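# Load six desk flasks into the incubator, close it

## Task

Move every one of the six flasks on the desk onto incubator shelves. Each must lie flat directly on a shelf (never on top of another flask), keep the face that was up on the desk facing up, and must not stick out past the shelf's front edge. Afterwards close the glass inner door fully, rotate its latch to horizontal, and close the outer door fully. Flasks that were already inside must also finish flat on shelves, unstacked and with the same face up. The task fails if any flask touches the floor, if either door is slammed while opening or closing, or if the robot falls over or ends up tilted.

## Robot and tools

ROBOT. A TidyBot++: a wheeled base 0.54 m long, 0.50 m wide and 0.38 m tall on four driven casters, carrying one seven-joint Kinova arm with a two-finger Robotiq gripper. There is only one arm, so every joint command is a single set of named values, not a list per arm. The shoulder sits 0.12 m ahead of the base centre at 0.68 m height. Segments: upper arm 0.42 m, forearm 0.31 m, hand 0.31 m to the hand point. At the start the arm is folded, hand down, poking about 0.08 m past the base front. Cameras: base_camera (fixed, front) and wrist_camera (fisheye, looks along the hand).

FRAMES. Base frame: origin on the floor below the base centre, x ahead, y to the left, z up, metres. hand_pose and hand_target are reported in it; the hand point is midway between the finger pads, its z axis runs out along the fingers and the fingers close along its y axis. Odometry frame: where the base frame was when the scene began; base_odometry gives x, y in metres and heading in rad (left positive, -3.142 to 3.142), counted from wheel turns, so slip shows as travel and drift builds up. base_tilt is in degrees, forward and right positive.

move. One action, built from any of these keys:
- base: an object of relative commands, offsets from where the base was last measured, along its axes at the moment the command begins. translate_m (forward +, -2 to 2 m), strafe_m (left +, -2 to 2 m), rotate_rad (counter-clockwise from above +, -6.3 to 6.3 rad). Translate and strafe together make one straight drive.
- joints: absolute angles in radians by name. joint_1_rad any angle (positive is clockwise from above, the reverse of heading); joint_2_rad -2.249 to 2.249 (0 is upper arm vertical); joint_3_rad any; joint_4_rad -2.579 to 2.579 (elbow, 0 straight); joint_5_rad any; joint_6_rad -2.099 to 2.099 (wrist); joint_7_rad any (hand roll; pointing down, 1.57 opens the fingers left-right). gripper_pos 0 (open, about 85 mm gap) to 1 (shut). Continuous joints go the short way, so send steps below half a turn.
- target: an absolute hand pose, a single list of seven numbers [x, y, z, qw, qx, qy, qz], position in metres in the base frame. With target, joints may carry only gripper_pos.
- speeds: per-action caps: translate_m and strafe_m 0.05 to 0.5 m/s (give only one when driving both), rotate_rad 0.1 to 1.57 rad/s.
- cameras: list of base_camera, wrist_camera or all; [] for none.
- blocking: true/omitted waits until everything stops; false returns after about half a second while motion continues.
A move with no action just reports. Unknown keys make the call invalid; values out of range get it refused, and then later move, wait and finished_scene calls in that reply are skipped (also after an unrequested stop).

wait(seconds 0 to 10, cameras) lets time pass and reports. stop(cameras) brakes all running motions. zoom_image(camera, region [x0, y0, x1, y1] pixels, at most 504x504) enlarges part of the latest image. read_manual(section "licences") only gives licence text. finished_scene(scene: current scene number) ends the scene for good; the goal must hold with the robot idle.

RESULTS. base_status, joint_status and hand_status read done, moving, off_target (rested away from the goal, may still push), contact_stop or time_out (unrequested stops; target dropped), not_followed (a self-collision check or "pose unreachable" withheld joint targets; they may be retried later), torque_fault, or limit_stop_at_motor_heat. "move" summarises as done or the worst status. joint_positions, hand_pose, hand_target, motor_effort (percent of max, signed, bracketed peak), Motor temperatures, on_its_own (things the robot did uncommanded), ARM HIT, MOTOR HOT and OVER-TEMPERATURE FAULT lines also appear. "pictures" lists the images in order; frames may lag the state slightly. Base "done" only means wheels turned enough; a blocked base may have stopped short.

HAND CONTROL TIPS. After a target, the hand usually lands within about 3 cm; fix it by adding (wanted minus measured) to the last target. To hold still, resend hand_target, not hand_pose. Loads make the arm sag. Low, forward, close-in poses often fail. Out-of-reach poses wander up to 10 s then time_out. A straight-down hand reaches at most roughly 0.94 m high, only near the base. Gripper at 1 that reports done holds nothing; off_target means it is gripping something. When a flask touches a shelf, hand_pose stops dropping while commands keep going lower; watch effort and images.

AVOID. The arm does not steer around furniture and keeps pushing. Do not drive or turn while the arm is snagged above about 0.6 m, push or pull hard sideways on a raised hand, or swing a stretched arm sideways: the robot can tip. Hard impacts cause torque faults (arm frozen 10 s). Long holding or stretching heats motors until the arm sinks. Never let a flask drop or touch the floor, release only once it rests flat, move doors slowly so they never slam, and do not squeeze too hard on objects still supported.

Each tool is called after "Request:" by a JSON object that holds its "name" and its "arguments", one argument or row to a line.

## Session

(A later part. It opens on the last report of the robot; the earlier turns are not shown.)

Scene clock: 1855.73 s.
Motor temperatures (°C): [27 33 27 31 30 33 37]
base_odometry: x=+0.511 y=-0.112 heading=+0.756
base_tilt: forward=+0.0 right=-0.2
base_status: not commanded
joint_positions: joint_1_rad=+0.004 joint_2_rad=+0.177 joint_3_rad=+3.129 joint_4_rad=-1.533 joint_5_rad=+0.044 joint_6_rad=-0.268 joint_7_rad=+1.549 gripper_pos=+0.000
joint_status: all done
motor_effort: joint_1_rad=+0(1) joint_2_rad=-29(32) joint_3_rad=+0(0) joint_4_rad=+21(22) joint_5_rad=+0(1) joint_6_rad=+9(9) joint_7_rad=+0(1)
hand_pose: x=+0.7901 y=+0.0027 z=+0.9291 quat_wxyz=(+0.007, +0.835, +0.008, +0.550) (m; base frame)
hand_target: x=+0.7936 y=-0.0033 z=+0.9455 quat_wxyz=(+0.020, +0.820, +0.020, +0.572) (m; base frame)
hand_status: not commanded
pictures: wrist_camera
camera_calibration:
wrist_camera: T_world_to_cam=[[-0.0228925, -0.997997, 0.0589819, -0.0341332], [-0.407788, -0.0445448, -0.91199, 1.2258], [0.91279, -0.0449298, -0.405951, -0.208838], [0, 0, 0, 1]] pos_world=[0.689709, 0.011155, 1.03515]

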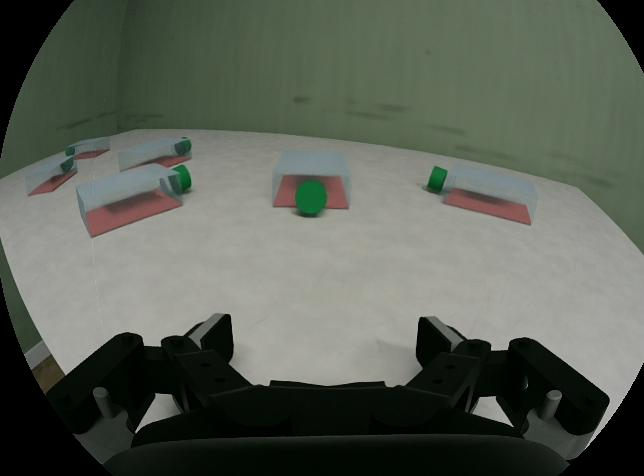

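Request:
{"name": "move", "arguments": {
  "base": {"rotate_rad": 0.02, "strafe_m": -0.006},
  "speeds": {"rotate_rad": 0.2, "strafe_m": 0.05},
  "cameras": []
}}

Request:
{"name": "move", "arguments": {
  "base": {"translate_m": 0.15},
  "speeds": {"translate_m": 0.15},
  "cameras": ["wrist_camera"]
}}

Request:
{"name": "zoom_image", "arguments": {
  "camera": "wrist_camera",
  "region": [220, 160, 420, 360]
}}

Scene clock: 1895.40 s.
Motor temperatures (°C): [27 33 27 31 30 33 37]
move: done
base_odometry: x=+0.515 y=-0.116 heading=+0.775
base_tilt: forward=+0.1 right=-0.2
base_status: done
joint_positions: joint_1_rad=+0.004 joint_2_rad=+0.177 joint_3_rad=+3.129 joint_4_rad=-1.533 joint_5_rad=+0.044 joint_6_rad=-0.268 joint_7_rad=+1.549 gripper_pos=+0.000
joint_status: not commanded
motor_effort: joint_1_rad=+0(2) joint_2_rad=-29(30) joint_3_rad=+0(1) joint_4_rad=+21(21) joint_5_rad=+0(1) joint_6_rad=+9(9) joint_7_rad=+0(1)
hand_pose: x=+0.7901 y=+0.0024 z=+0.9291 quat_wxyz=(+0.008, +0.835, +0.008, +0.550) (m; base frame)
hand_target: x=+0.7936 y=-0.0033 z=+0.9455 quat_wxyz=(+0.020, +0.820, +0.020, +0.572) (m; base frame)
hand_status: not commanded
pictures: none
No camera images: "cameras" was empty.

Scene clock: 1897.03 s.
Motor temperatures (°C): [27 33 27 31 30 33 37]
move: done
base_odometry: x=+0.622 y=-0.011 heading=+0.776
base_tilt: forward=+0.0 right=-0.2
base_status: done
joint_positions: joint_1_rad=+0.004 joint_2_rad=+0.178 joint_3_rad=+3.129 joint_4_rad=-1.533 joint_5_rad=+0.044 joint_6_rad=-0.268 joint_7_rad=+1.549 gripper_pos=+0.000
joint_status: not commanded
motor_effort: joint_1_rad=+0(1) joint_2_rad=-28(32) joint_3_rad=+0(1) joint_4_rad=+21(22) joint_5_rad=+0(1) joint_6_rad=+8(9) joint_7_rad=+0(1)
hand_pose: x=+0.7904 y=+0.0024 z=+0.9281 quat_wxyz=(+0.008, +0.836, +0.008, +0.549) (m; base frame)
hand_target: x=+0.7936 y=-0.0033 z=+0.9455 quat_wxyz=(+0.020, +0.820, +0.020, +0.572) (m; base frame)
hand_status: not commanded
pictures: wrist_camera
camera_calibration:
wrist_camera: T_world_to_cam=[[-0.0232134, -0.997983, 0.0590866, -0.0341544], [-0.409108, -0.0444445, -0.911403, 1.22548], [0.912191, -0.0453296, -0.407251, -0.207912], [0, 0, 0, 1]] pos_world=[0.690216, 0.0109556, 1.03425]

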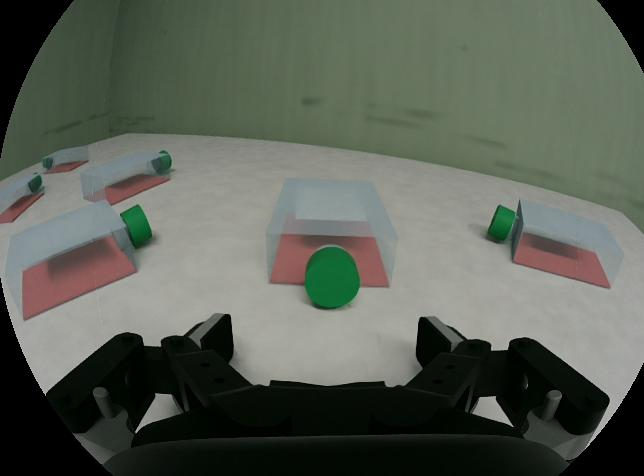

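Scaled by 2.520.

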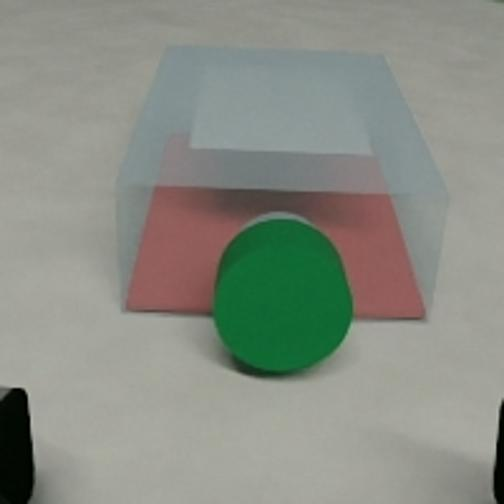

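Request:
{"name": "move", "arguments": {
  "base": {"translate_m": 0.035, "strafe_m": -0.0045},
  "speeds": {"translate_m": 0.06},
  "cameras": ["wrist_camera"]
}}

Request:
{"name": "zoom_image", "arguments": {
  "camera": "wrist_camera",
  "region": [220, 200, 420, 400]
}}

Scene clock: 1929.50 s.
Motor temperatures (°C): [27 33 27 31 30 33 37]
move: done
base_odometry: x=+0.650 y=+0.011 heading=+0.776
base_tilt: forward=+0.0 right=-0.2
base_status: done
joint_positions: joint_1_rad=+0.004 joint_2_rad=+0.178 joint_3_rad=+3.129 joint_4_rad=-1.533 joint_5_rad=+0.044 joint_6_rad=-0.268 joint_7_rad=+1.549 gripper_pos=+0.000
joint_status: not commanded
motor_effort: joint_1_rad=+0(1) joint_2_rad=-28(32) joint_3_rad=+0(1) joint_4_rad=+21(21) joint_5_rad=+0(1) joint_6_rad=+9(9) joint_7_rad=+0(1)
hand_pose: x=+0.7903 y=+0.0024 z=+0.9285 quat_wxyz=(+0.008, +0.836, +0.008, +0.549) (m; base frame)
hand_target: x=+0.7936 y=-0.0033 z=+0.9455 quat_wxyz=(+0.020, +0.820, +0.020, +0.572) (m; base frame)
hand_status: not commanded
pictures: wrist_camera
camera_calibration:
wrist_camera: T_world_to_cam=[[-0.0232445, -0.997983, 0.0590719, -0.0341461], [-0.408581, -0.0444446, -0.911639, 1.22564], [0.912426, -0.0453263, -0.406723, -0.208274], [0, 0, 0, 1]] pos_world=[0.690014, 0.0109556, 1.03465]

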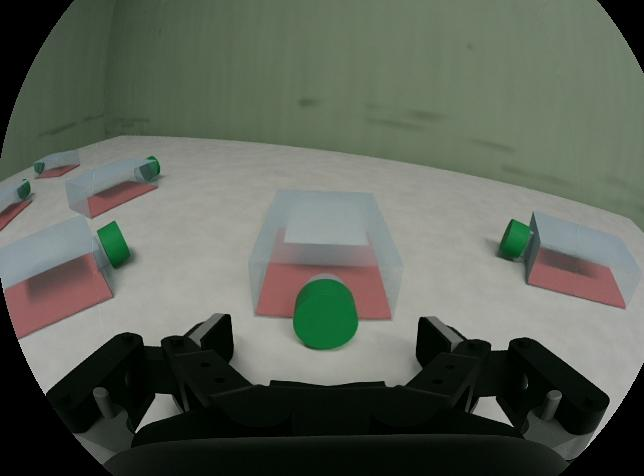

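Scaled by 2.520.

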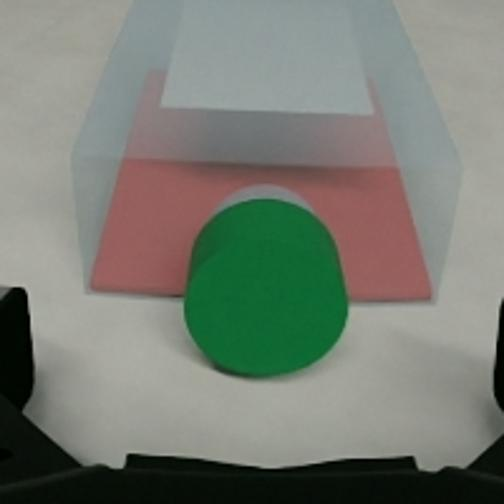

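Request:
{"name": "move", "arguments": {
  "base": {"translate_m": 0.0255},
  "speeds": {"translate_m": 0.05},
  "cameras": ["wrist_camera"]
}}

Request:
{"name": "zoom_image", "arguments": {
  "camera": "wrist_camera",
  "region": [220, 220, 420, 420]
}}

Scene clock: 1948.37 s.
Motor temperatures (°C): [27 33 27 31 30 33 37]
move: done
base_odometry: x=+0.669 y=+0.028 heading=+0.776
base_tilt: forward=+0.0 right=-0.2
base_status: done
joint_positions: joint_1_rad=+0.004 joint_2_rad=+0.177 joint_3_rad=+3.129 joint_4_rad=-1.533 joint_5_rad=+0.044 joint_6_rad=-0.268 joint_7_rad=+1.549 gripper_pos=+0.000
joint_status: not commanded
motor_effort: joint_1_rad=+0(1) joint_2_rad=-29(33) joint_3_rad=+0(1) joint_4_rad=+21(21) joint_5_rad=-1(1) joint_6_rad=+8(9) joint_7_rad=-1(1)
hand_pose: x=+0.7902 y=+0.0024 z=+0.9288 quat_wxyz=(+0.008, +0.836, +0.008, +0.549) (m; base frame)
hand_target: x=+0.7936 y=-0.0033 z=+0.9455 quat_wxyz=(+0.020, +0.820, +0.020, +0.572) (m; base frame)
hand_status: not commanded
pictures: wrist_camera
camera_calibration:
wrist_camera: T_world_to_cam=[[-0.0232724, -0.997983, 0.0590611, -0.0341322], [-0.40821, -0.0444419, -0.911806, 1.22566], [0.912592, -0.0453292, -0.406352, -0.208508], [0, 0, 0, 1]] pos_world=[0.689812, 0.0109556, 1.03485]

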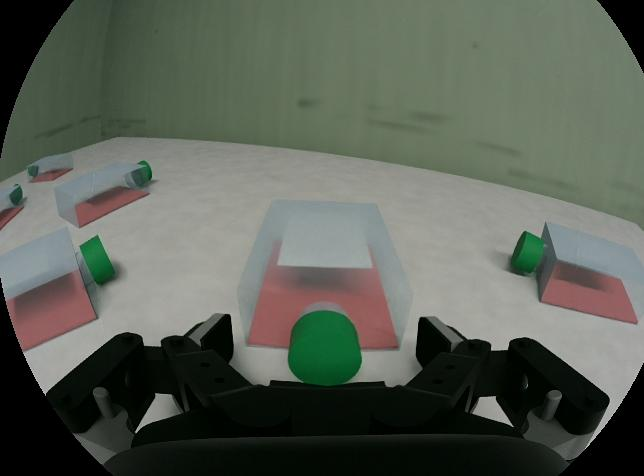

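Scaled by 2.520.

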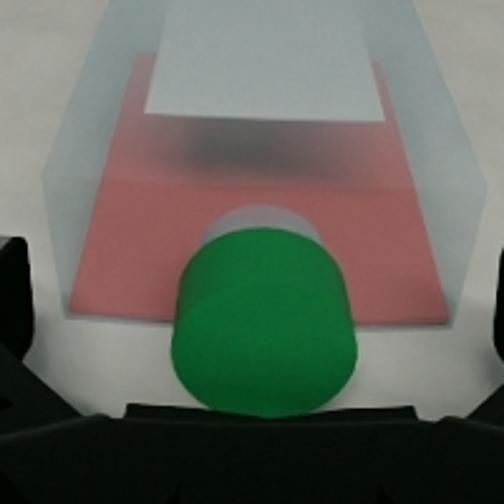

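Request:
{"name": "move", "arguments": {
  "joints": {"gripper_pos": 0.4},
  "cameras": []
}}

Request:
{"name": "move", "arguments": {
  "joints": {"gripper_pos": 0.6},
  "cameras": ["wrist_camera"]
}}

Request:
{"name": "zoom_image", "arguments": {
  "camera": "wrist_camera",
  "region": [220, 220, 420, 420]
}}

Scene clock: 1963.63 s.
Motor temperatures (°C): [27 33 27 31 30 33 37]
move: done
base_odometry: x=+0.669 y=+0.028 heading=+0.776
base_tilt: forward=+0.0 right=-0.2
base_status: not commanded
joint_positions: joint_1_rad=+0.004 joint_2_rad=+0.177 joint_3_rad=+3.129 joint_4_rad=-1.533 joint_5_rad=+0.044 joint_6_rad=-0.268 joint_7_rad=+1.549 gripper_pos=+0.400
joint_status: all done
motor_effort: joint_1_rad=+0(1) joint_2_rad=-29(29) joint_3_rad=+0(0) joint_4_rad=+21(21) joint_5_rad=-1(1) joint_6_rad=+8(9) joint_7_rad=+0(1)
hand_pose: x=+0.7902 y=+0.0024 z=+0.9288 quat_wxyz=(+0.008, +0.836, +0.008, +0.549) (m; base frame)
hand_target: x=+0.7936 y=-0.0033 z=+0.9455 quat_wxyz=(+0.020, +0.820, +0.020, +0.572) (m; base frame)
hand_status: not commanded
pictures: none
No camera images: "cameras" was empty.

Scene clock: 1964.27 s.
Motor temperatures (°C): [27 33 27 31 30 33 37]
move: done
base_odometry: x=+0.669 y=+0.028 heading=+0.776
base_tilt: forward=+0.0 right=-0.2
base_status: not commanded
joint_positions: joint_1_rad=+0.004 joint_2_rad=+0.177 joint_3_rad=+3.129 joint_4_rad=-1.533 joint_5_rad=+0.044 joint_6_rad=-0.268 joint_7_rad=+1.549 gripper_pos=+0.600
joint_status: all done
motor_effort: joint_1_rad=+0(1) joint_2_rad=-29(29) joint_3_rad=+0(0) joint_4_rad=+21(21) joint_5_rad=+0(1) joint_6_rad=+9(9) joint_7_rad=+0(1)
hand_pose: x=+0.7902 y=+0.0024 z=+0.9288 quat_wxyz=(+0.008, +0.836, +0.008, +0.549) (m; base frame)
hand_target: x=+0.7936 y=-0.0033 z=+0.9455 quat_wxyz=(+0.020, +0.820, +0.020, +0.572) (m; base frame)
hand_status: not commanded
pictures: wrist_camera
camera_calibration:
wrist_camera: T_world_to_cam=[[-0.0232724, -0.997983, 0.0590611, -0.0341322], [-0.40821, -0.0444419, -0.911806, 1.22566], [0.912592, -0.0453292, -0.406352, -0.208508], [0, 0, 0, 1]] pos_world=[0.689812, 0.0109556, 1.03485]

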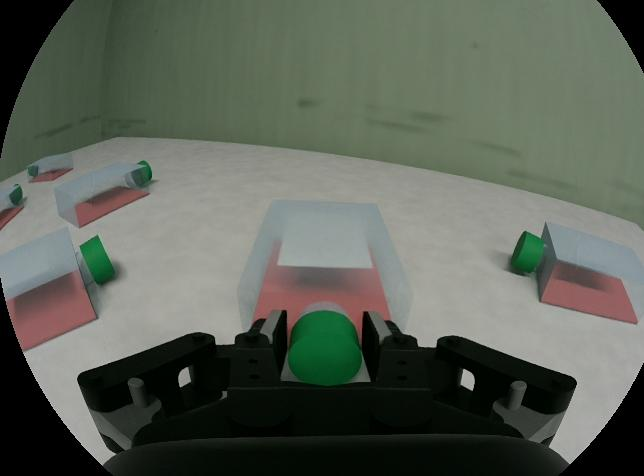

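Scaled by 2.520.

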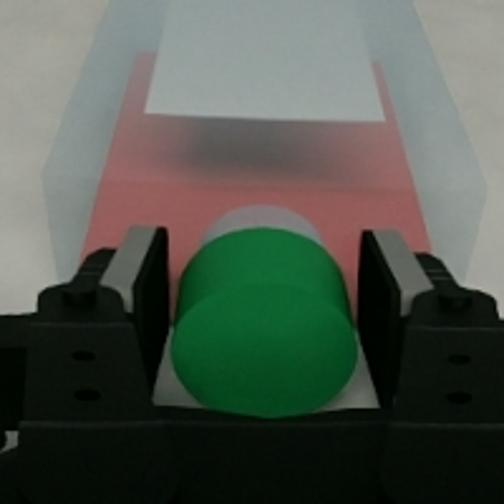

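Request:
{"name": "move", "arguments": {
  "joints": {"gripper_pos": 0.72},
  "cameras": []
}}

Request:
{"name": "move", "arguments": {
  "joints": {"gripper_pos": 0.85},
  "cameras": ["wrist_camera"]
}}

Request:
{"name": "zoom_image", "arguments": {
  "camera": "wrist_camera",
  "region": [220, 220, 420, 420]
}}

Scene clock: 1970.20 s.
Motor temperatures (°C): [27 33 27 31 30 33 37]
move: off_target
base_odometry: x=+0.669 y=+0.028 heading=+0.776
base_tilt: forward=+0.0 right=-0.2
base_status: not commanded
joint_positions: joint_1_rad=+0.004 joint_2_rad=+0.177 joint_3_rad=+3.129 joint_4_rad=-1.533 joint_5_rad=+0.044 joint_6_rad=-0.268 joint_7_rad=+1.549 gripper_pos=+0.687
joint_status: gripper_pos off_target (ended at +0.687, target +0.720)
motor_effort: joint_1_rad=-1(1) joint_2_rad=-28(29) joint_3_rad=+0(0) joint_4_rad=+21(21) joint_5_rad=+0(1) joint_6_rad=+8(9) joint_7_rad=+0(1)
hand_pose: x=+0.7901 y=+0.0024 z=+0.9290 quat_wxyz=(+0.008, +0.835, +0.008, +0.549) (m; base frame)
hand_target: x=+0.7936 y=-0.0033 z=+0.9455 quat_wxyz=(+0.020, +0.820, +0.020, +0.572) (m; base frame)
hand_status: not commanded
pictures: none
No camera images: "cameras" was empty.

Scene clock: 1970.77 s.
Motor temperatures (°C): [27 33 27 31 30 33 37]
move: off_target
base_odometry: x=+0.669 y=+0.028 heading=+0.776
base_tilt: forward=+0.0 right=-0.2
base_status: not commanded
joint_positions: joint_1_rad=+0.004 joint_2_rad=+0.177 joint_3_rad=+3.129 joint_4_rad=-1.533 joint_5_rad=+0.044 joint_6_rad=-0.268 joint_7_rad=+1.549 gripper_pos=+0.687
joint_status: gripper_pos off_target (ended at +0.687, target +0.850)
motor_effort: joint_1_rad=-1(1) joint_2_rad=-28(29) joint_3_rad=+0(0) joint_4_rad=+21(21) joint_5_rad=-1(1) joint_6_rad=+8(8) joint_7_rad=-1(1)
hand_pose: x=+0.7901 y=+0.0024 z=+0.9290 quat_wxyz=(+0.008, +0.835, +0.008, +0.549) (m; base frame)
hand_target: x=+0.7936 y=-0.0033 z=+0.9455 quat_wxyz=(+0.020, +0.820, +0.020, +0.572) (m; base frame)
hand_status: not commanded
pictures: wrist_camera
camera_calibration:
wrist_camera: T_world_to_cam=[[-0.0232853, -0.997983, 0.0590553, -0.0341255], [-0.408006, -0.0444414, -0.911897, 1.22566], [0.912682, -0.0453287, -0.406148, -0.208649], [0, 0, 0, 1]] pos_world=[0.689712, 0.0109556, 1.03495]

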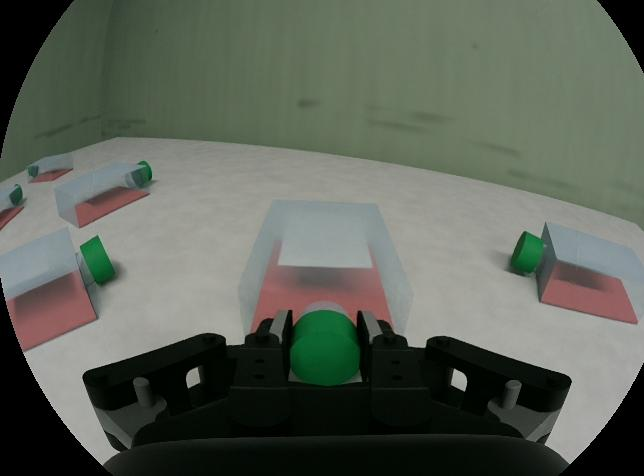

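Scaled by 2.520.

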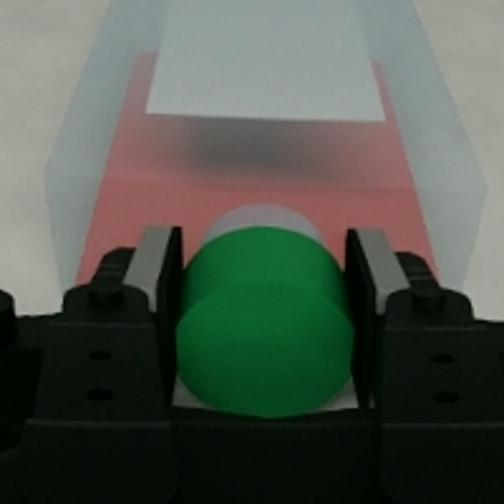

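Request:
{"name": "move", "arguments": {
  "joints": {"joint_1_rad": 0.01, "joint_2_rad": 0.05, "joint_3_rad": 3.135, "joint_4_rad": -1.54, "joint_5_rad": 0.03, "joint_6_rad": -0.213, "joint_7_rad": 1.6},
  "cameras": ["wrist_camera"]
}}

Scene clock: 1977.97 s.
Motor temperatures (°C): [27 33 27 31 30 33 37]
move: done
base_odometry: x=+0.669 y=+0.028 heading=+0.776
base_tilt: forward=+0.0 right=-0.2
base_status: not commanded
joint_positions: joint_1_rad=+0.004 joint_2_rad=+0.060 joint_3_rad=+3.129 joint_4_rad=-1.537 joint_5_rad=+0.044 joint_6_rad=-0.268 joint_7_rad=+1.549 gripper_pos=+0.687
joint_status: all done
motor_effort: joint_1_rad=+0(1) joint_2_rad=-26(33) joint_3_rad=+0(1) joint_4_rad=+22(24) joint_5_rad=+0(1) joint_6_rad=+10(10) joint_7_rad=+0(1)
hand_pose: x=+0.7562 y=+0.0026 z=+1.0035 quat_wxyz=(+0.008, +0.803, +0.008, +0.596) (m; base frame)
hand_target: x=+0.7572 y=-0.0029 z=+1.0244 quat_wxyz=(+0.022, +0.784, +0.020, +0.620) (m; base frame)
hand_status: not commanded
pictures: wrist_camera
camera_calibration:
wrist_camera: T_world_to_cam=[[-0.0298714, -0.997951, 0.056576, -0.0317015], [-0.302061, -0.0449424, -0.952229, 1.24019], [0.952821, -0.0455338, -0.300099, -0.284249], [0, 0, 0, 1]] pos_world=[0.644504, 0.0111576, 1.09743]

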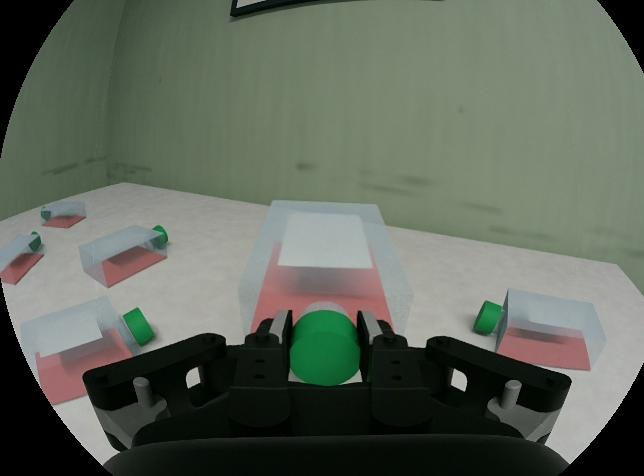

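Request:
{"name": "move", "arguments": {
  "base": {"translate_m": -0.35},
  "speeds": {"translate_m": 0.2},
  "cameras": []
}}

Request:
{"name": "move", "arguments": {
  "base": {"rotate_rad": -1.995},
  "speeds": {"rotate_rad": 0.6},
  "cameras": ["base_camera", "wrist_camera"]
}}

Scene clock: 2015.87 s.
Motor temperatures (°C): [27 33 27 31 30 33 37]
move: done
base_odometry: x=+0.419 y=-0.217 heading=+0.776
base_tilt: forward=+0.0 right=-0.2
base_status: done
joint_positions: joint_1_rad=+0.004 joint_2_rad=+0.057 joint_3_rad=+3.129 joint_4_rad=-1.537 joint_5_rad=+0.044 joint_6_rad=-0.268 joint_7_rad=+1.549 gripper_pos=+0.687
joint_status: not commanded
motor_effort: joint_1_rad=+0(2) joint_2_rad=-25(31) joint_3_rad=+0(1) joint_4_rad=+22(23) joint_5_rad=+0(1) joint_6_rad=+10(10) joint_7_rad=+0(1)
hand_pose: x=+0.7554 y=+0.0026 z=+1.0051 quat_wxyz=(+0.008, +0.802, +0.008, +0.597) (m; base frame)
hand_target: x=+0.7572 y=-0.0029 z=+1.0244 quat_wxyz=(+0.022, +0.784, +0.020, +0.620) (m; base frame)
hand_status: not commanded
pictures: none
No camera images: "cameras" was empty.

Scene clock: 2019.93 s.
Motor temperatures (°C): [27 33 27 31 30 33 37]
move: done
base_odometry: x=+0.419 y=-0.217 heading=-1.219
base_tilt: forward=+0.0 right=-0.2
base_status: done
joint_positions: joint_1_rad=+0.010 joint_2_rad=+0.057 joint_3_rad=+3.135 joint_4_rad=-1.537 joint_5_rad=+0.044 joint_6_rad=-0.268 joint_7_rad=+1.549 gripper_pos=+0.687
joint_status: not commanded
motor_effort: joint_1_rad=+0(4) joint_2_rad=-26(27) joint_3_rad=+0(3) joint_4_rad=+22(23) joint_5_rad=+0(1) joint_6_rad=+10(10) joint_7_rad=+0(1)
hand_pose: x=+0.7555 y=-0.0045 z=+1.0051 quat_wxyz=(+0.012, +0.802, +0.003, +0.597) (m; base frame)
hand_target: x=+0.7572 y=-0.0029 z=+1.0244 quat_wxyz=(+0.022, +0.784, +0.020, +0.620) (m; base frame)
hand_status: not commanded
pictures: base_camera, wrist_camera
camera_calibration:
wrist_camera: T_world_to_cam=[[-0.0412001, -0.997536, 0.0567801, -0.0305131], [-0.30016, -0.0418462, -0.952971, 1.24045], [0.952999, -0.0563055, -0.297696, -0.285913], [0, 0, 0, 1]] pos_world=[0.64355, 0.00537174, 1.09873]

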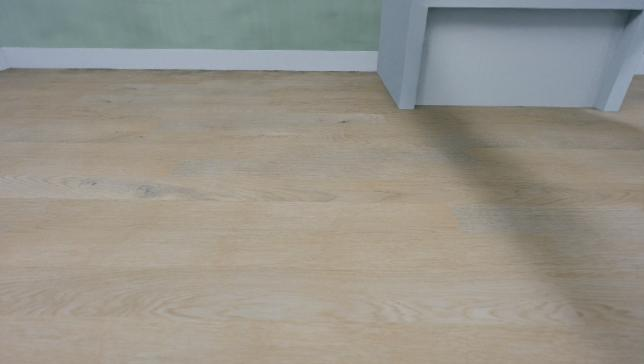

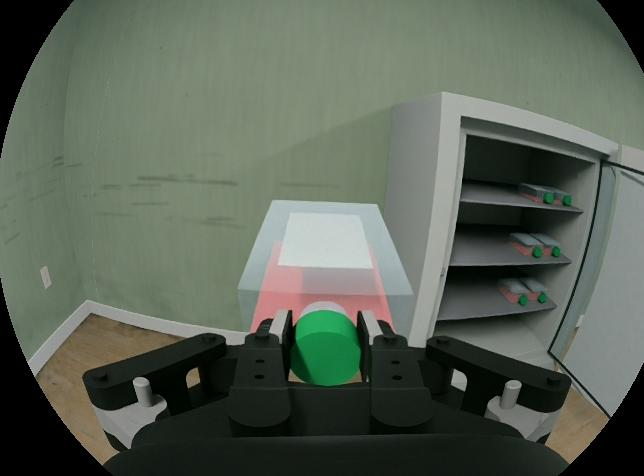

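Request:
{"name": "move", "arguments": {
  "base": {"translate_m": 0.4, "strafe_m": -0.569},
  "speeds": {"translate_m": 0.25},
  "cameras": ["base_camera"]
}}

Request:
{"name": "move", "arguments": {
  "joints": {"joint_1_rad": 0.01, "joint_2_rad": 0.485, "joint_3_rad": 3.135, "joint_4_rad": -2.062, "joint_5_rad": 0.03, "joint_6_rad": 0.629, "joint_7_rad": 1.6},
  "cameras": ["base_camera", "wrist_camera"]
}}

Request:
{"name": "zoom_image", "arguments": {
  "camera": "base_camera",
  "region": [150, 0, 350, 120]
}}

Request:
{"name": "zoom_image", "arguments": {
  "camera": "base_camera",
  "region": [400, 0, 600, 120]
}}

Scene clock: 2042.33 s.
Motor temperatures (°C): [27 33 27 31 30 33 37]
move: done
base_odometry: x=+0.022 y=-0.788 heading=-1.220
base_tilt: forward=+0.1 right=-0.2
base_status: done
joint_positions: joint_1_rad=+0.010 joint_2_rad=+0.058 joint_3_rad=+3.135 joint_4_rad=-1.537 joint_5_rad=+0.044 joint_6_rad=-0.268 joint_7_rad=+1.549 gripper_pos=+0.687
joint_status: not commanded
motor_effort: joint_1_rad=+0(3) joint_2_rad=-26(29) joint_3_rad=+0(2) joint_4_rad=+22(23) joint_5_rad=-1(1) joint_6_rad=+10(10) joint_7_rad=+0(1)
hand_pose: x=+0.7558 y=-0.0047 z=+1.0044 quat_wxyz=(+0.012, +0.803, +0.003, +0.596) (m; base frame)
hand_target: x=+0.7572 y=-0.0029 z=+1.0244 quat_wxyz=(+0.022, +0.784, +0.020, +0.620) (m; base frame)
hand_status: not commanded
pictures: base_camera

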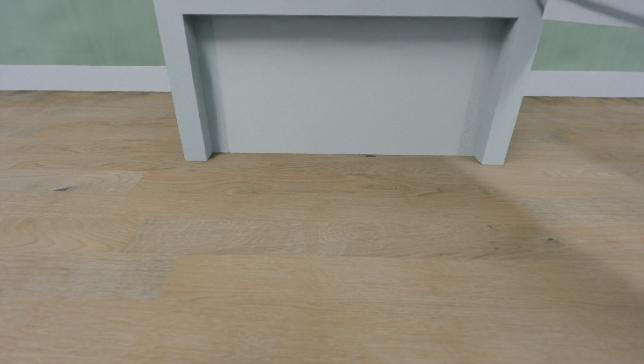

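Scene clock: 2044.43 s.
Motor temperatures (°C): [27 33 27 31 30 33 37]
move: done
base_odometry: x=+0.022 y=-0.788 heading=-1.220
base_tilt: forward=+0.0 right=-0.1
base_status: not commanded
joint_positions: joint_1_rad=+0.010 joint_2_rad=+0.491 joint_3_rad=+3.135 joint_4_rad=-2.048 joint_5_rad=+0.044 joint_6_rad=+0.541 joint_7_rad=+1.549 gripper_pos=+0.687
joint_status: all done
motor_effort: joint_1_rad=+0(1) joint_2_rad=-34(39) joint_3_rad=+0(1) joint_4_rad=+15(22) joint_5_rad=-1(2) joint_6_rad=+9(11) joint_7_rad=+0(2)
hand_pose: x=+0.7787 y=+0.0057 z=+0.6646 quat_wxyz=(-0.005, +0.841, +0.010, +0.541) (m; base frame)
hand_target: x=+0.7839 y=+0.0041 z=+0.6877 quat_wxyz=(+0.008, +0.818, +0.024, +0.574) (m; base frame)
hand_status: not commanded
pictures: base_camera, wrist_camera
camera_calibration:
wrist_camera: T_world_to_cam=[[-0.00466064, -0.999182, 0.0401753, -0.0175127], [-0.426276, -0.0343574, -0.90394, 0.988924], [0.904581, -0.0213387, -0.425767, -0.286242], [0, 0, 0, 1]] pos_world=[0.680403, 0.0103705, 0.772759]

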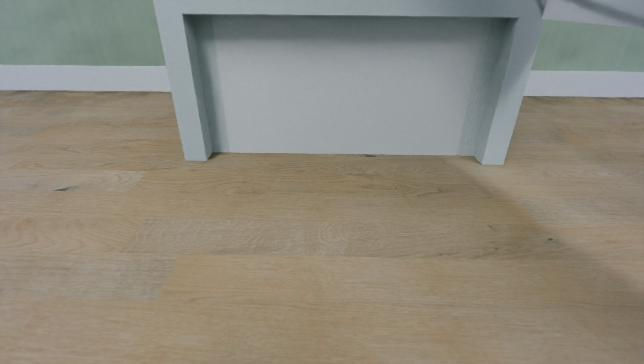

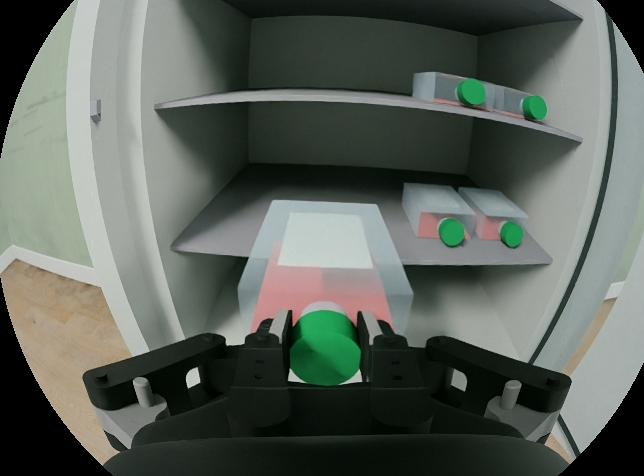

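Scaled by 2.520.

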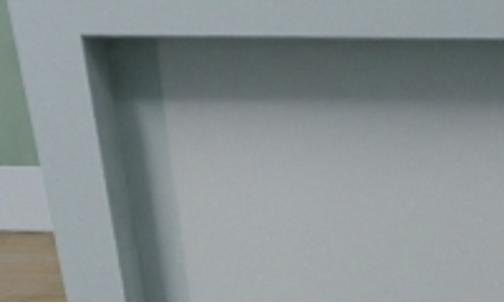

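Scaled by 2.520.

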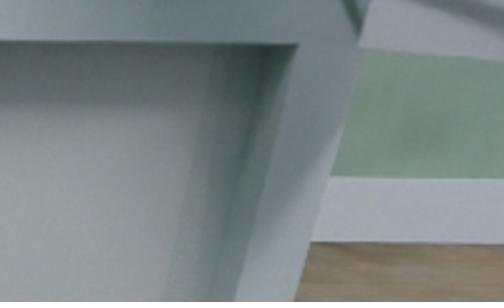

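Request:
{"name": "zoom_image", "arguments": {
  "camera": "base_camera",
  "region": [150, 120, 350, 200]
}}

Request:
{"name": "zoom_image", "arguments": {
  "camera": "base_camera",
  "region": [400, 120, 600, 200]
}}

Scaled by 2.520.

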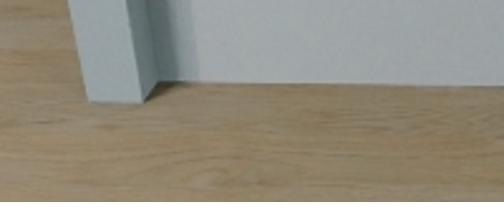

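Scaled by 2.520.

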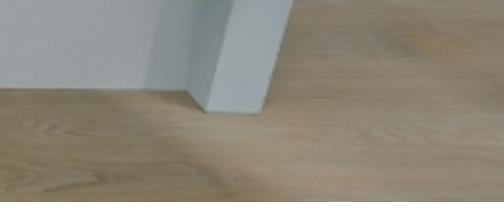

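Request:
{"name": "move", "arguments": {
  "base": {"rotate_rad": -0.022},
  "speeds": {"rotate_rad": 0.2},
  "cameras": ["base_camera"]
}}

Request:
{"name": "zoom_image", "arguments": {
  "camera": "base_camera",
  "region": [150, 120, 350, 200]
}}

Request:
{"name": "zoom_image", "arguments": {
  "camera": "base_camera",
  "region": [400, 120, 600, 200]
}}

Scene clock: 2083.23 s.
Motor temperatures (°C): [27 33 27 31 30 33 37]
move: done
base_odometry: x=+0.022 y=-0.788 heading=-1.241
base_tilt: forward=+0.1 right=-0.2
base_status: done
joint_positions: joint_1_rad=+0.013 joint_2_rad=+0.491 joint_3_rad=+3.136 joint_4_rad=-2.048 joint_5_rad=+0.044 joint_6_rad=+0.543 joint_7_rad=+1.549 gripper_pos=+0.687
joint_status: not commanded
motor_effort: joint_1_rad=+0(5) joint_2_rad=-34(35) joint_3_rad=+0(3) joint_4_rad=+15(15) joint_5_rad=-1(1) joint_6_rad=+10(10) joint_7_rad=+0(1)
hand_pose: x=+0.7791 y=+0.0032 z=+0.6653 quat_wxyz=(-0.004, +0.840, +0.009, +0.542) (m; base frame)
hand_target: x=+0.7839 y=+0.0041 z=+0.6877 quat_wxyz=(+0.008, +0.818, +0.024, +0.574) (m; base frame)
hand_status: not commanded
pictures: base_camera

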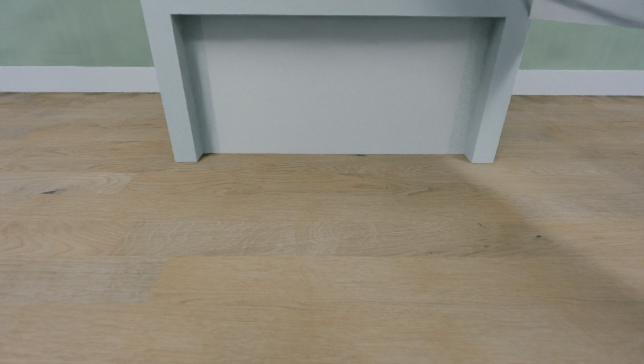

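Scaled by 2.520.

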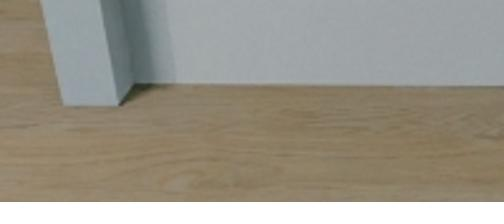

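Scaled by 2.520.

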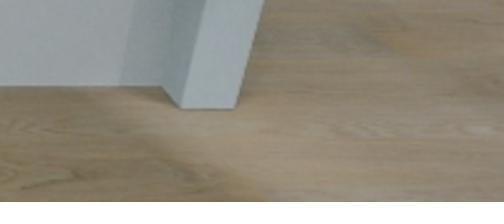

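Request:
{"name": "move", "arguments": {
  "base": {"translate_m": 0.282},
  "speeds": {"translate_m": 0.15},
  "cameras": ["base_camera", "wrist_camera"]
}}

Scene clock: 2094.57 s.
Motor temperatures (°C): [27 33 27 31 30 33 37]
move: done
base_odometry: x=+0.113 y=-1.055 heading=-1.242
base_tilt: forward=+0.0 right=-0.2
base_status: done
joint_positions: joint_1_rad=+0.013 joint_2_rad=+0.492 joint_3_rad=+3.136 joint_4_rad=-2.051 joint_5_rad=+0.044 joint_6_rad=+0.545 joint_7_rad=+1.549 gripper_pos=+0.687
joint_status: not commanded
motor_effort: joint_1_rad=+0(1) joint_2_rad=-34(36) joint_3_rad=+0(1) joint_4_rad=+15(16) joint_5_rad=-1(2) joint_6_rad=+10(10) joint_7_rad=+0(1)
hand_pose: x=+0.7780 y=+0.0032 z=+0.6640 quat_wxyz=(-0.004, +0.841, +0.009, +0.541) (m; base frame)
hand_target: x=+0.7839 y=+0.0041 z=+0.6877 quat_wxyz=(+0.008, +0.818, +0.024, +0.574) (m; base frame)
hand_status: not commanded
pictures: base_camera, wrist_camera
camera_calibration:
wrist_camera: T_world_to_cam=[[-0.00841682, -0.999146, 0.0404509, -0.017146], [-0.425643, -0.0330249, -0.904288, 0.987846], [0.904852, -0.0248289, -0.425001, -0.286668], [0, 0, 0, 1]] pos_world=[0.679718, 0.00837451, 0.772157]

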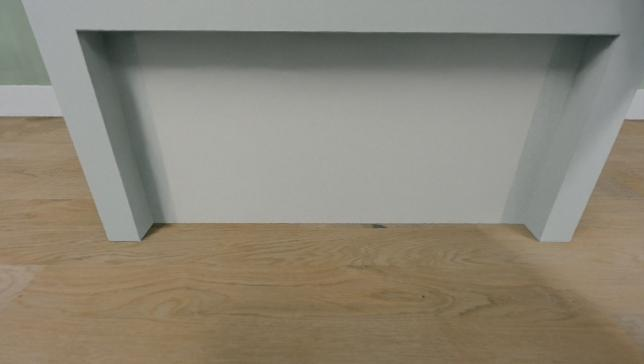

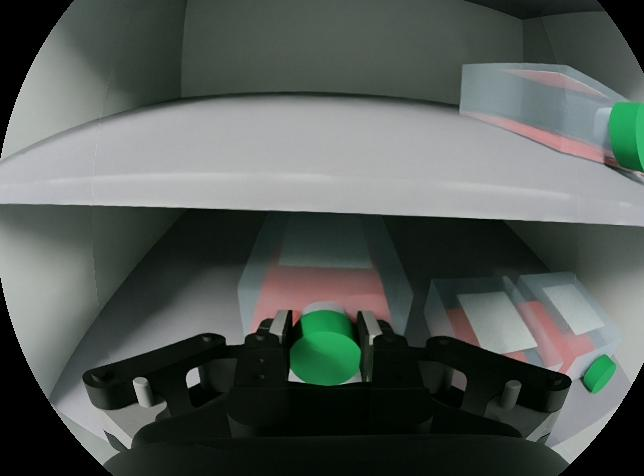

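Request:
{"name": "move", "arguments": {
  "joints": {"joint_1_rad": 0.01, "joint_2_rad": 0.558, "joint_3_rad": 3.135, "joint_4_rad": -2.082, "joint_5_rad": 0.03, "joint_6_rad": 0.718, "joint_7_rad": 1.6},
  "cameras": []
}}

Request:
{"name": "move", "arguments": {
  "joints": {"joint_1_rad": 0.01, "joint_2_rad": 0.603, "joint_3_rad": 3.135, "joint_4_rad": -2.09, "joint_5_rad": 0.03, "joint_6_rad": 0.77, "joint_7_rad": 1.6},
  "cameras": ["wrist_camera"]
}}

Scene clock: 2102.63 s.
Motor temperatures (°C): [27 33 27 31 30 33 37]
move: done
base_odometry: x=+0.113 y=-1.055 heading=-1.242
base_tilt: forward=+0.1 right=-0.2
base_status: not commanded
joint_positions: joint_1_rad=+0.013 joint_2_rad=+0.563 joint_3_rad=+3.136 joint_4_rad=-2.068 joint_5_rad=+0.044 joint_6_rad=+0.635 joint_7_rad=+1.549 gripper_pos=+0.687
joint_status: all done
motor_effort: joint_1_rad=+0(1) joint_2_rad=-35(38) joint_3_rad=+0(1) joint_4_rad=+13(15) joint_5_rad=+0(1) joint_6_rad=+9(10) joint_7_rad=+0(1)
hand_pose: x=+0.7806 y=+0.0042 z=+0.6351 quat_wxyz=(-0.006, +0.840, +0.009, +0.542) (m; base frame)
hand_target: x=+0.7851 y=+0.0047 z=+0.6560 quat_wxyz=(+0.007, +0.819, +0.024, +0.573) (m; base frame)
hand_status: not commanded
pictures: none
No camera images: "cameras" was empty.

Scene clock: 2103.43 s.
Motor temperatures (°C): [27 33 27 31 30 33 37]
move: done
base_odometry: x=+0.113 y=-1.055 heading=-1.242
base_tilt: forward=+0.0 right=-0.2
base_status: not commanded
joint_positions: joint_1_rad=+0.013 joint_2_rad=+0.604 joint_3_rad=+3.136 joint_4_rad=-2.074 joint_5_rad=+0.044 joint_6_rad=+0.689 joint_7_rad=+1.549 gripper_pos=+0.687
joint_status: all done
motor_effort: joint_1_rad=+0(1) joint_2_rad=-36(37) joint_3_rad=-1(1) joint_4_rad=+13(14) joint_5_rad=+0(2) joint_6_rad=+9(10) joint_7_rad=-1(1)
hand_pose: x=+0.7827 y=+0.0047 z=+0.6201 quat_wxyz=(-0.007, +0.839, +0.008, +0.544) (m; base frame)
hand_target: x=+0.7860 y=+0.0050 z=+0.6378 quat_wxyz=(+0.006, +0.820, +0.024, +0.572) (m; base frame)
hand_status: not commanded
pictures: wrist_camera
camera_calibration:
wrist_camera: T_world_to_cam=[[-0.00580727, -0.999389, 0.0344613, -0.0121565], [-0.418459, -0.0288707, -0.907777, 0.946653], [0.908217, -0.0196924, -0.418035, -0.316454], [0, 0, 0, 1]] pos_world=[0.683474, 0.0089498, 0.72748]

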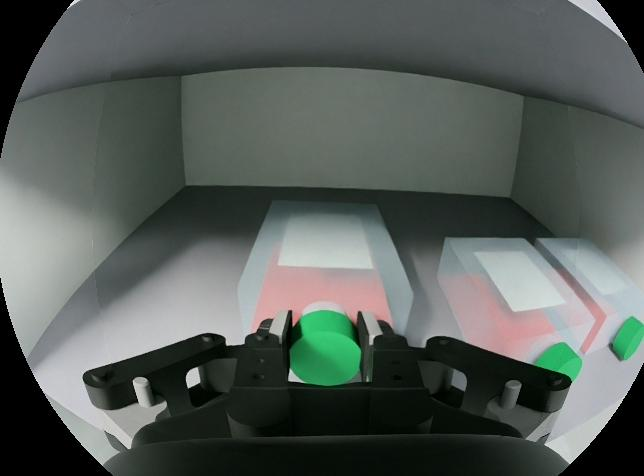

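Request:
{"name": "move", "arguments": {
  "joints": {"joint_1_rad": 0.01, "joint_2_rad": 0.63, "joint_3_rad": 3.135, "joint_4_rad": -2.095, "joint_5_rad": 0.03, "joint_6_rad": 0.795, "joint_7_rad": 1.6},
  "cameras": []
}}

Request:
{"name": "move", "arguments": {
  "joints": {"joint_1_rad": 0.01, "joint_2_rad": 0.644, "joint_3_rad": 3.135, "joint_4_rad": -2.098, "joint_5_rad": 0.03, "joint_6_rad": 0.808, "joint_7_rad": 1.6},
  "cameras": ["wrist_camera"]
}}

Scene clock: 2110.40 s.
Motor temperatures (°C): [27 33 27 31 30 33 37]
move: done
base_odometry: x=+0.113 y=-1.055 heading=-1.242
base_tilt: forward=+0.1 right=-0.2
base_status: not commanded
joint_positions: joint_1_rad=+0.013 joint_2_rad=+0.629 joint_3_rad=+3.136 joint_4_rad=-2.078 joint_5_rad=+0.044 joint_6_rad=+0.714 joint_7_rad=+1.549 gripper_pos=+0.687
joint_status: all done
motor_effort: joint_1_rad=+0(1) joint_2_rad=-35(37) joint_3_rad=-1(1) joint_4_rad=+12(13) joint_5_rad=-1(2) joint_6_rad=+9(10) joint_7_rad=+0(1)
hand_pose: x=+0.7825 y=+0.0050 z=+0.6089 quat_wxyz=(-0.008, +0.840, +0.008, +0.543) (m; base frame)
hand_target: x=+0.7854 y=+0.0051 z=+0.6249 quat_wxyz=(+0.005, +0.822, +0.024, +0.569) (m; base frame)
hand_status: not commanded
pictures: none
No camera images: "cameras" was empty.

Scene clock: 2111.00 s.
Motor temperatures (°C): [27 33 27 31 30 33 37]
move: done
base_odometry: x=+0.113 y=-1.055 heading=-1.242
base_tilt: forward=+0.0 right=-0.2
base_status: not commanded
joint_positions: joint_1_rad=+0.013 joint_2_rad=+0.642 joint_3_rad=+3.136 joint_4_rad=-2.081 joint_5_rad=+0.044 joint_6_rad=+0.726 joint_7_rad=+1.549 gripper_pos=+0.687
joint_status: all done
motor_effort: joint_1_rad=+0(1) joint_2_rad=-36(38) joint_3_rad=+0(2) joint_4_rad=+12(12) joint_5_rad=+0(2) joint_6_rad=+10(10) joint_7_rad=+0(1)
hand_pose: x=+0.7822 y=+0.0051 z=+0.6033 quat_wxyz=(-0.008, +0.840, +0.008, +0.542) (m; base frame)
hand_target: x=+0.7848 y=+0.0052 z=+0.6181 quat_wxyz=(+0.005, +0.823, +0.024, +0.568) (m; base frame)
hand_status: not commanded
pictures: wrist_camera
camera_calibration:
wrist_camera: T_world_to_cam=[[-0.00495032, -0.99945, 0.032776, -0.0108915], [-0.424062, -0.0275851, -0.905213, 0.934007], [0.90562, -0.0183801, -0.423692, -0.317541], [0, 0, 0, 1]] pos_world=[0.683594, 0.00904276, 0.711293]

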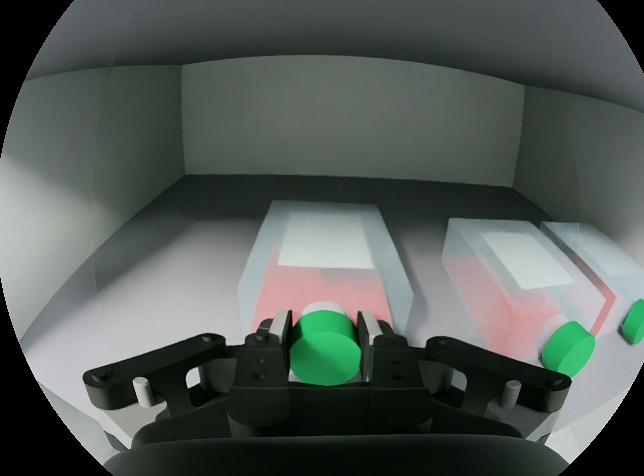

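Request:
{"name": "move", "arguments": {
  "joints": {"joint_1_rad": 0.01, "joint_2_rad": 0.654, "joint_3_rad": 3.135, "joint_4_rad": -2.1, "joint_5_rad": 0.03, "joint_6_rad": 0.816, "joint_7_rad": 1.6},
  "cameras": []
}}

Request:
{"name": "move", "arguments": {
  "joints": {"joint_1_rad": 0.01, "joint_2_rad": 0.661, "joint_3_rad": 3.135, "joint_4_rad": -2.102, "joint_5_rad": 0.03, "joint_6_rad": 0.822, "joint_7_rad": 1.6},
  "cameras": ["wrist_camera"]
}}

Scene clock: 2121.13 s.
Motor temperatures (°C): [27 33 27 30 30 33 37]
move: done
base_odometry: x=+0.113 y=-1.055 heading=-1.242
base_tilt: forward=+0.0 right=-0.2
base_status: not commanded
joint_positions: joint_1_rad=+0.013 joint_2_rad=+0.649 joint_3_rad=+3.136 joint_4_rad=-2.082 joint_5_rad=+0.044 joint_6_rad=+0.736 joint_7_rad=+1.549 gripper_pos=+0.687
joint_status: all done
motor_effort: joint_1_rad=+0(1) joint_2_rad=-35(38) joint_3_rad=-1(1) joint_4_rad=+12(13) joint_5_rad=+0(1) joint_6_rad=+9(10) joint_7_rad=+0(1)
hand_pose: x=+0.7824 y=+0.0052 z=+0.6006 quat_wxyz=(-0.009, +0.840, +0.008, +0.542) (m; base frame)
hand_target: x=+0.7842 y=+0.0053 z=+0.6130 quat_wxyz=(+0.005, +0.824, +0.024, +0.566) (m; base frame)
hand_status: not commanded
pictures: none
No camera images: "cameras" was empty.

Scene clock: 2121.63 s.
Motor temperatures (°C): [27 33 27 30 30 33 37]
move: done
base_odometry: x=+0.113 y=-1.055 heading=-1.242
base_tilt: forward=+0.1 right=-0.2
base_status: not commanded
joint_positions: joint_1_rad=+0.013 joint_2_rad=+0.653 joint_3_rad=+3.136 joint_4_rad=-2.082 joint_5_rad=+0.044 joint_6_rad=+0.743 joint_7_rad=+1.549 gripper_pos=+0.687
joint_status: all done
motor_effort: joint_1_rad=-1(1) joint_2_rad=-35(36) joint_3_rad=-1(1) joint_4_rad=+11(12) joint_5_rad=+0(2) joint_6_rad=+8(9) joint_7_rad=+0(1)
hand_pose: x=+0.7828 y=+0.0053 z=+0.5998 quat_wxyz=(-0.009, +0.839, +0.008, +0.543) (m; base frame)
hand_target: x=+0.7836 y=+0.0053 z=+0.6093 quat_wxyz=(+0.005, +0.825, +0.024, +0.565) (m; base frame)
hand_status: not commanded
pictures: wrist_camera
camera_calibration:
wrist_camera: T_world_to_cam=[[-0.00482174, -0.999473, 0.0320935, -0.0102733], [-0.420762, -0.0270868, -0.906766, 0.92953], [0.907158, -0.0178759, -0.42041, -0.322786], [0, 0, 0, 1]] pos_world=[0.683879, 0.00914003, 0.707493]

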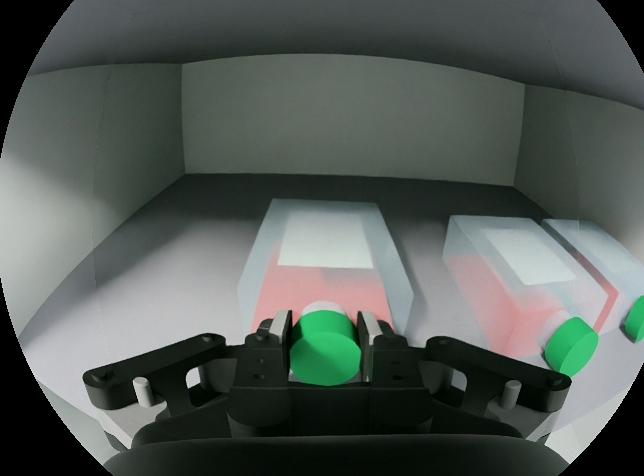

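Request:
{"name": "move", "arguments": {
  "joints": {"gripper_pos": 0.3},
  "cameras": ["wrist_camera"]
}}

Request:
{"name": "move", "arguments": {
  "base": {"translate_m": -0.27},
  "speeds": {"translate_m": 0.12},
  "cameras": ["wrist_camera"]
}}

Scene clock: 2128.87 s.
Motor temperatures (°C): [27 33 27 30 30 33 37]
move: done
base_odometry: x=+0.113 y=-1.055 heading=-1.242
base_tilt: forward=+0.1 right=-0.3
base_status: not commanded
joint_positions: joint_1_rad=+0.013 joint_2_rad=+0.653 joint_3_rad=+3.136 joint_4_rad=-2.082 joint_5_rad=+0.044 joint_6_rad=+0.743 joint_7_rad=+1.549 gripper_pos=+0.300
joint_status: all done
motor_effort: joint_1_rad=+0(1) joint_2_rad=-35(36) joint_3_rad=-1(1) joint_4_rad=+11(11) joint_5_rad=-1(1) joint_6_rad=+9(9) joint_7_rad=+0(1)
hand_pose: x=+0.7828 y=+0.0053 z=+0.5999 quat_wxyz=(-0.009, +0.839, +0.008, +0.543) (m; base frame)
hand_target: x=+0.7836 y=+0.0053 z=+0.6093 quat_wxyz=(+0.005, +0.825, +0.024, +0.565) (m; base frame)
hand_status: not commanded
pictures: wrist_camera
camera_calibration:
wrist_camera: T_world_to_cam=[[-0.00482572, -0.999473, 0.0320914, -0.0102691], [-0.420642, -0.0270856, -0.906822, 0.929487], [0.907214, -0.0178751, -0.42029, -0.322908], [0, 0, 0, 1]] pos_world=[0.683879, 0.00914003, 0.707493]

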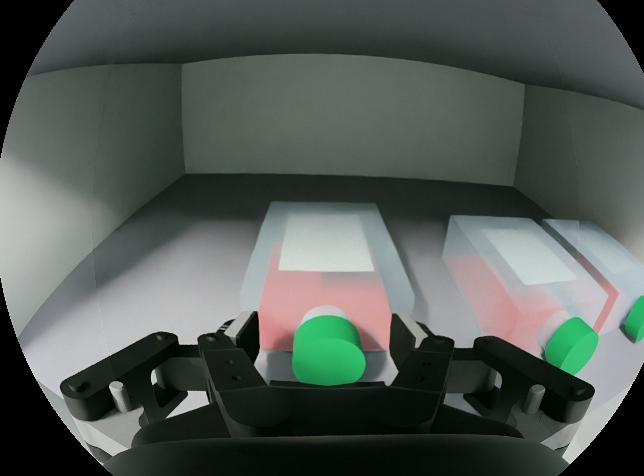

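Scene clock: 2131.73 s.
Motor temperatures (°C): [27 33 27 30 30 33 37]
move: done
base_odometry: x=+0.026 y=-0.800 heading=-1.242
base_tilt: forward=+0.0 right=-0.2
base_status: done
joint_positions: joint_1_rad=+0.013 joint_2_rad=+0.656 joint_3_rad=+3.136 joint_4_rad=-2.088 joint_5_rad=+0.044 joint_6_rad=+0.744 joint_7_rad=+1.549 gripper_pos=+0.300
joint_status: not commanded
motor_effort: joint_1_rad=+0(1) joint_2_rad=-36(37) joint_3_rad=-1(1) joint_4_rad=+11(12) joint_5_rad=-1(2) joint_6_rad=+8(9) joint_7_rad=+0(1)
hand_pose: x=+0.7803 y=+0.0053 z=+0.5962 quat_wxyz=(-0.009, +0.841, +0.008, +0.540) (m; base frame)
hand_target: x=+0.7836 y=+0.0053 z=+0.6093 quat_wxyz=(+0.005, +0.825, +0.024, +0.565) (m; base frame)
hand_status: not commanded
pictures: wrist_camera
camera_calibration:
wrist_camera: T_world_to_cam=[[-0.00454694, -0.999478, 0.0319938, -0.010303], [-0.427121, -0.0269877, -0.903791, 0.928352], [0.904183, -0.0177747, -0.426775, -0.316013], [0, 0, 0, 1]] pos_world=[0.682206, 0.00913949, 0.7045]

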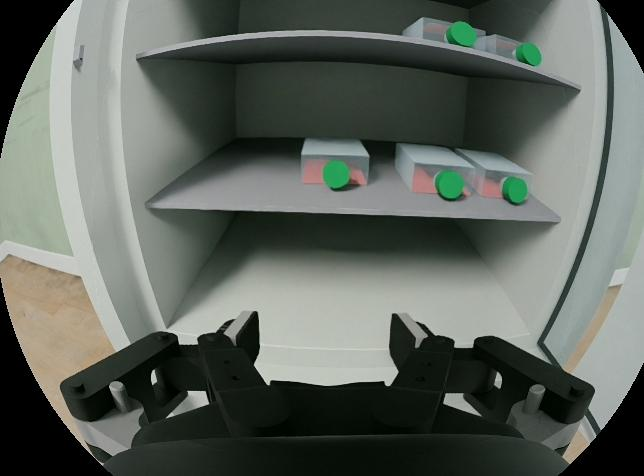

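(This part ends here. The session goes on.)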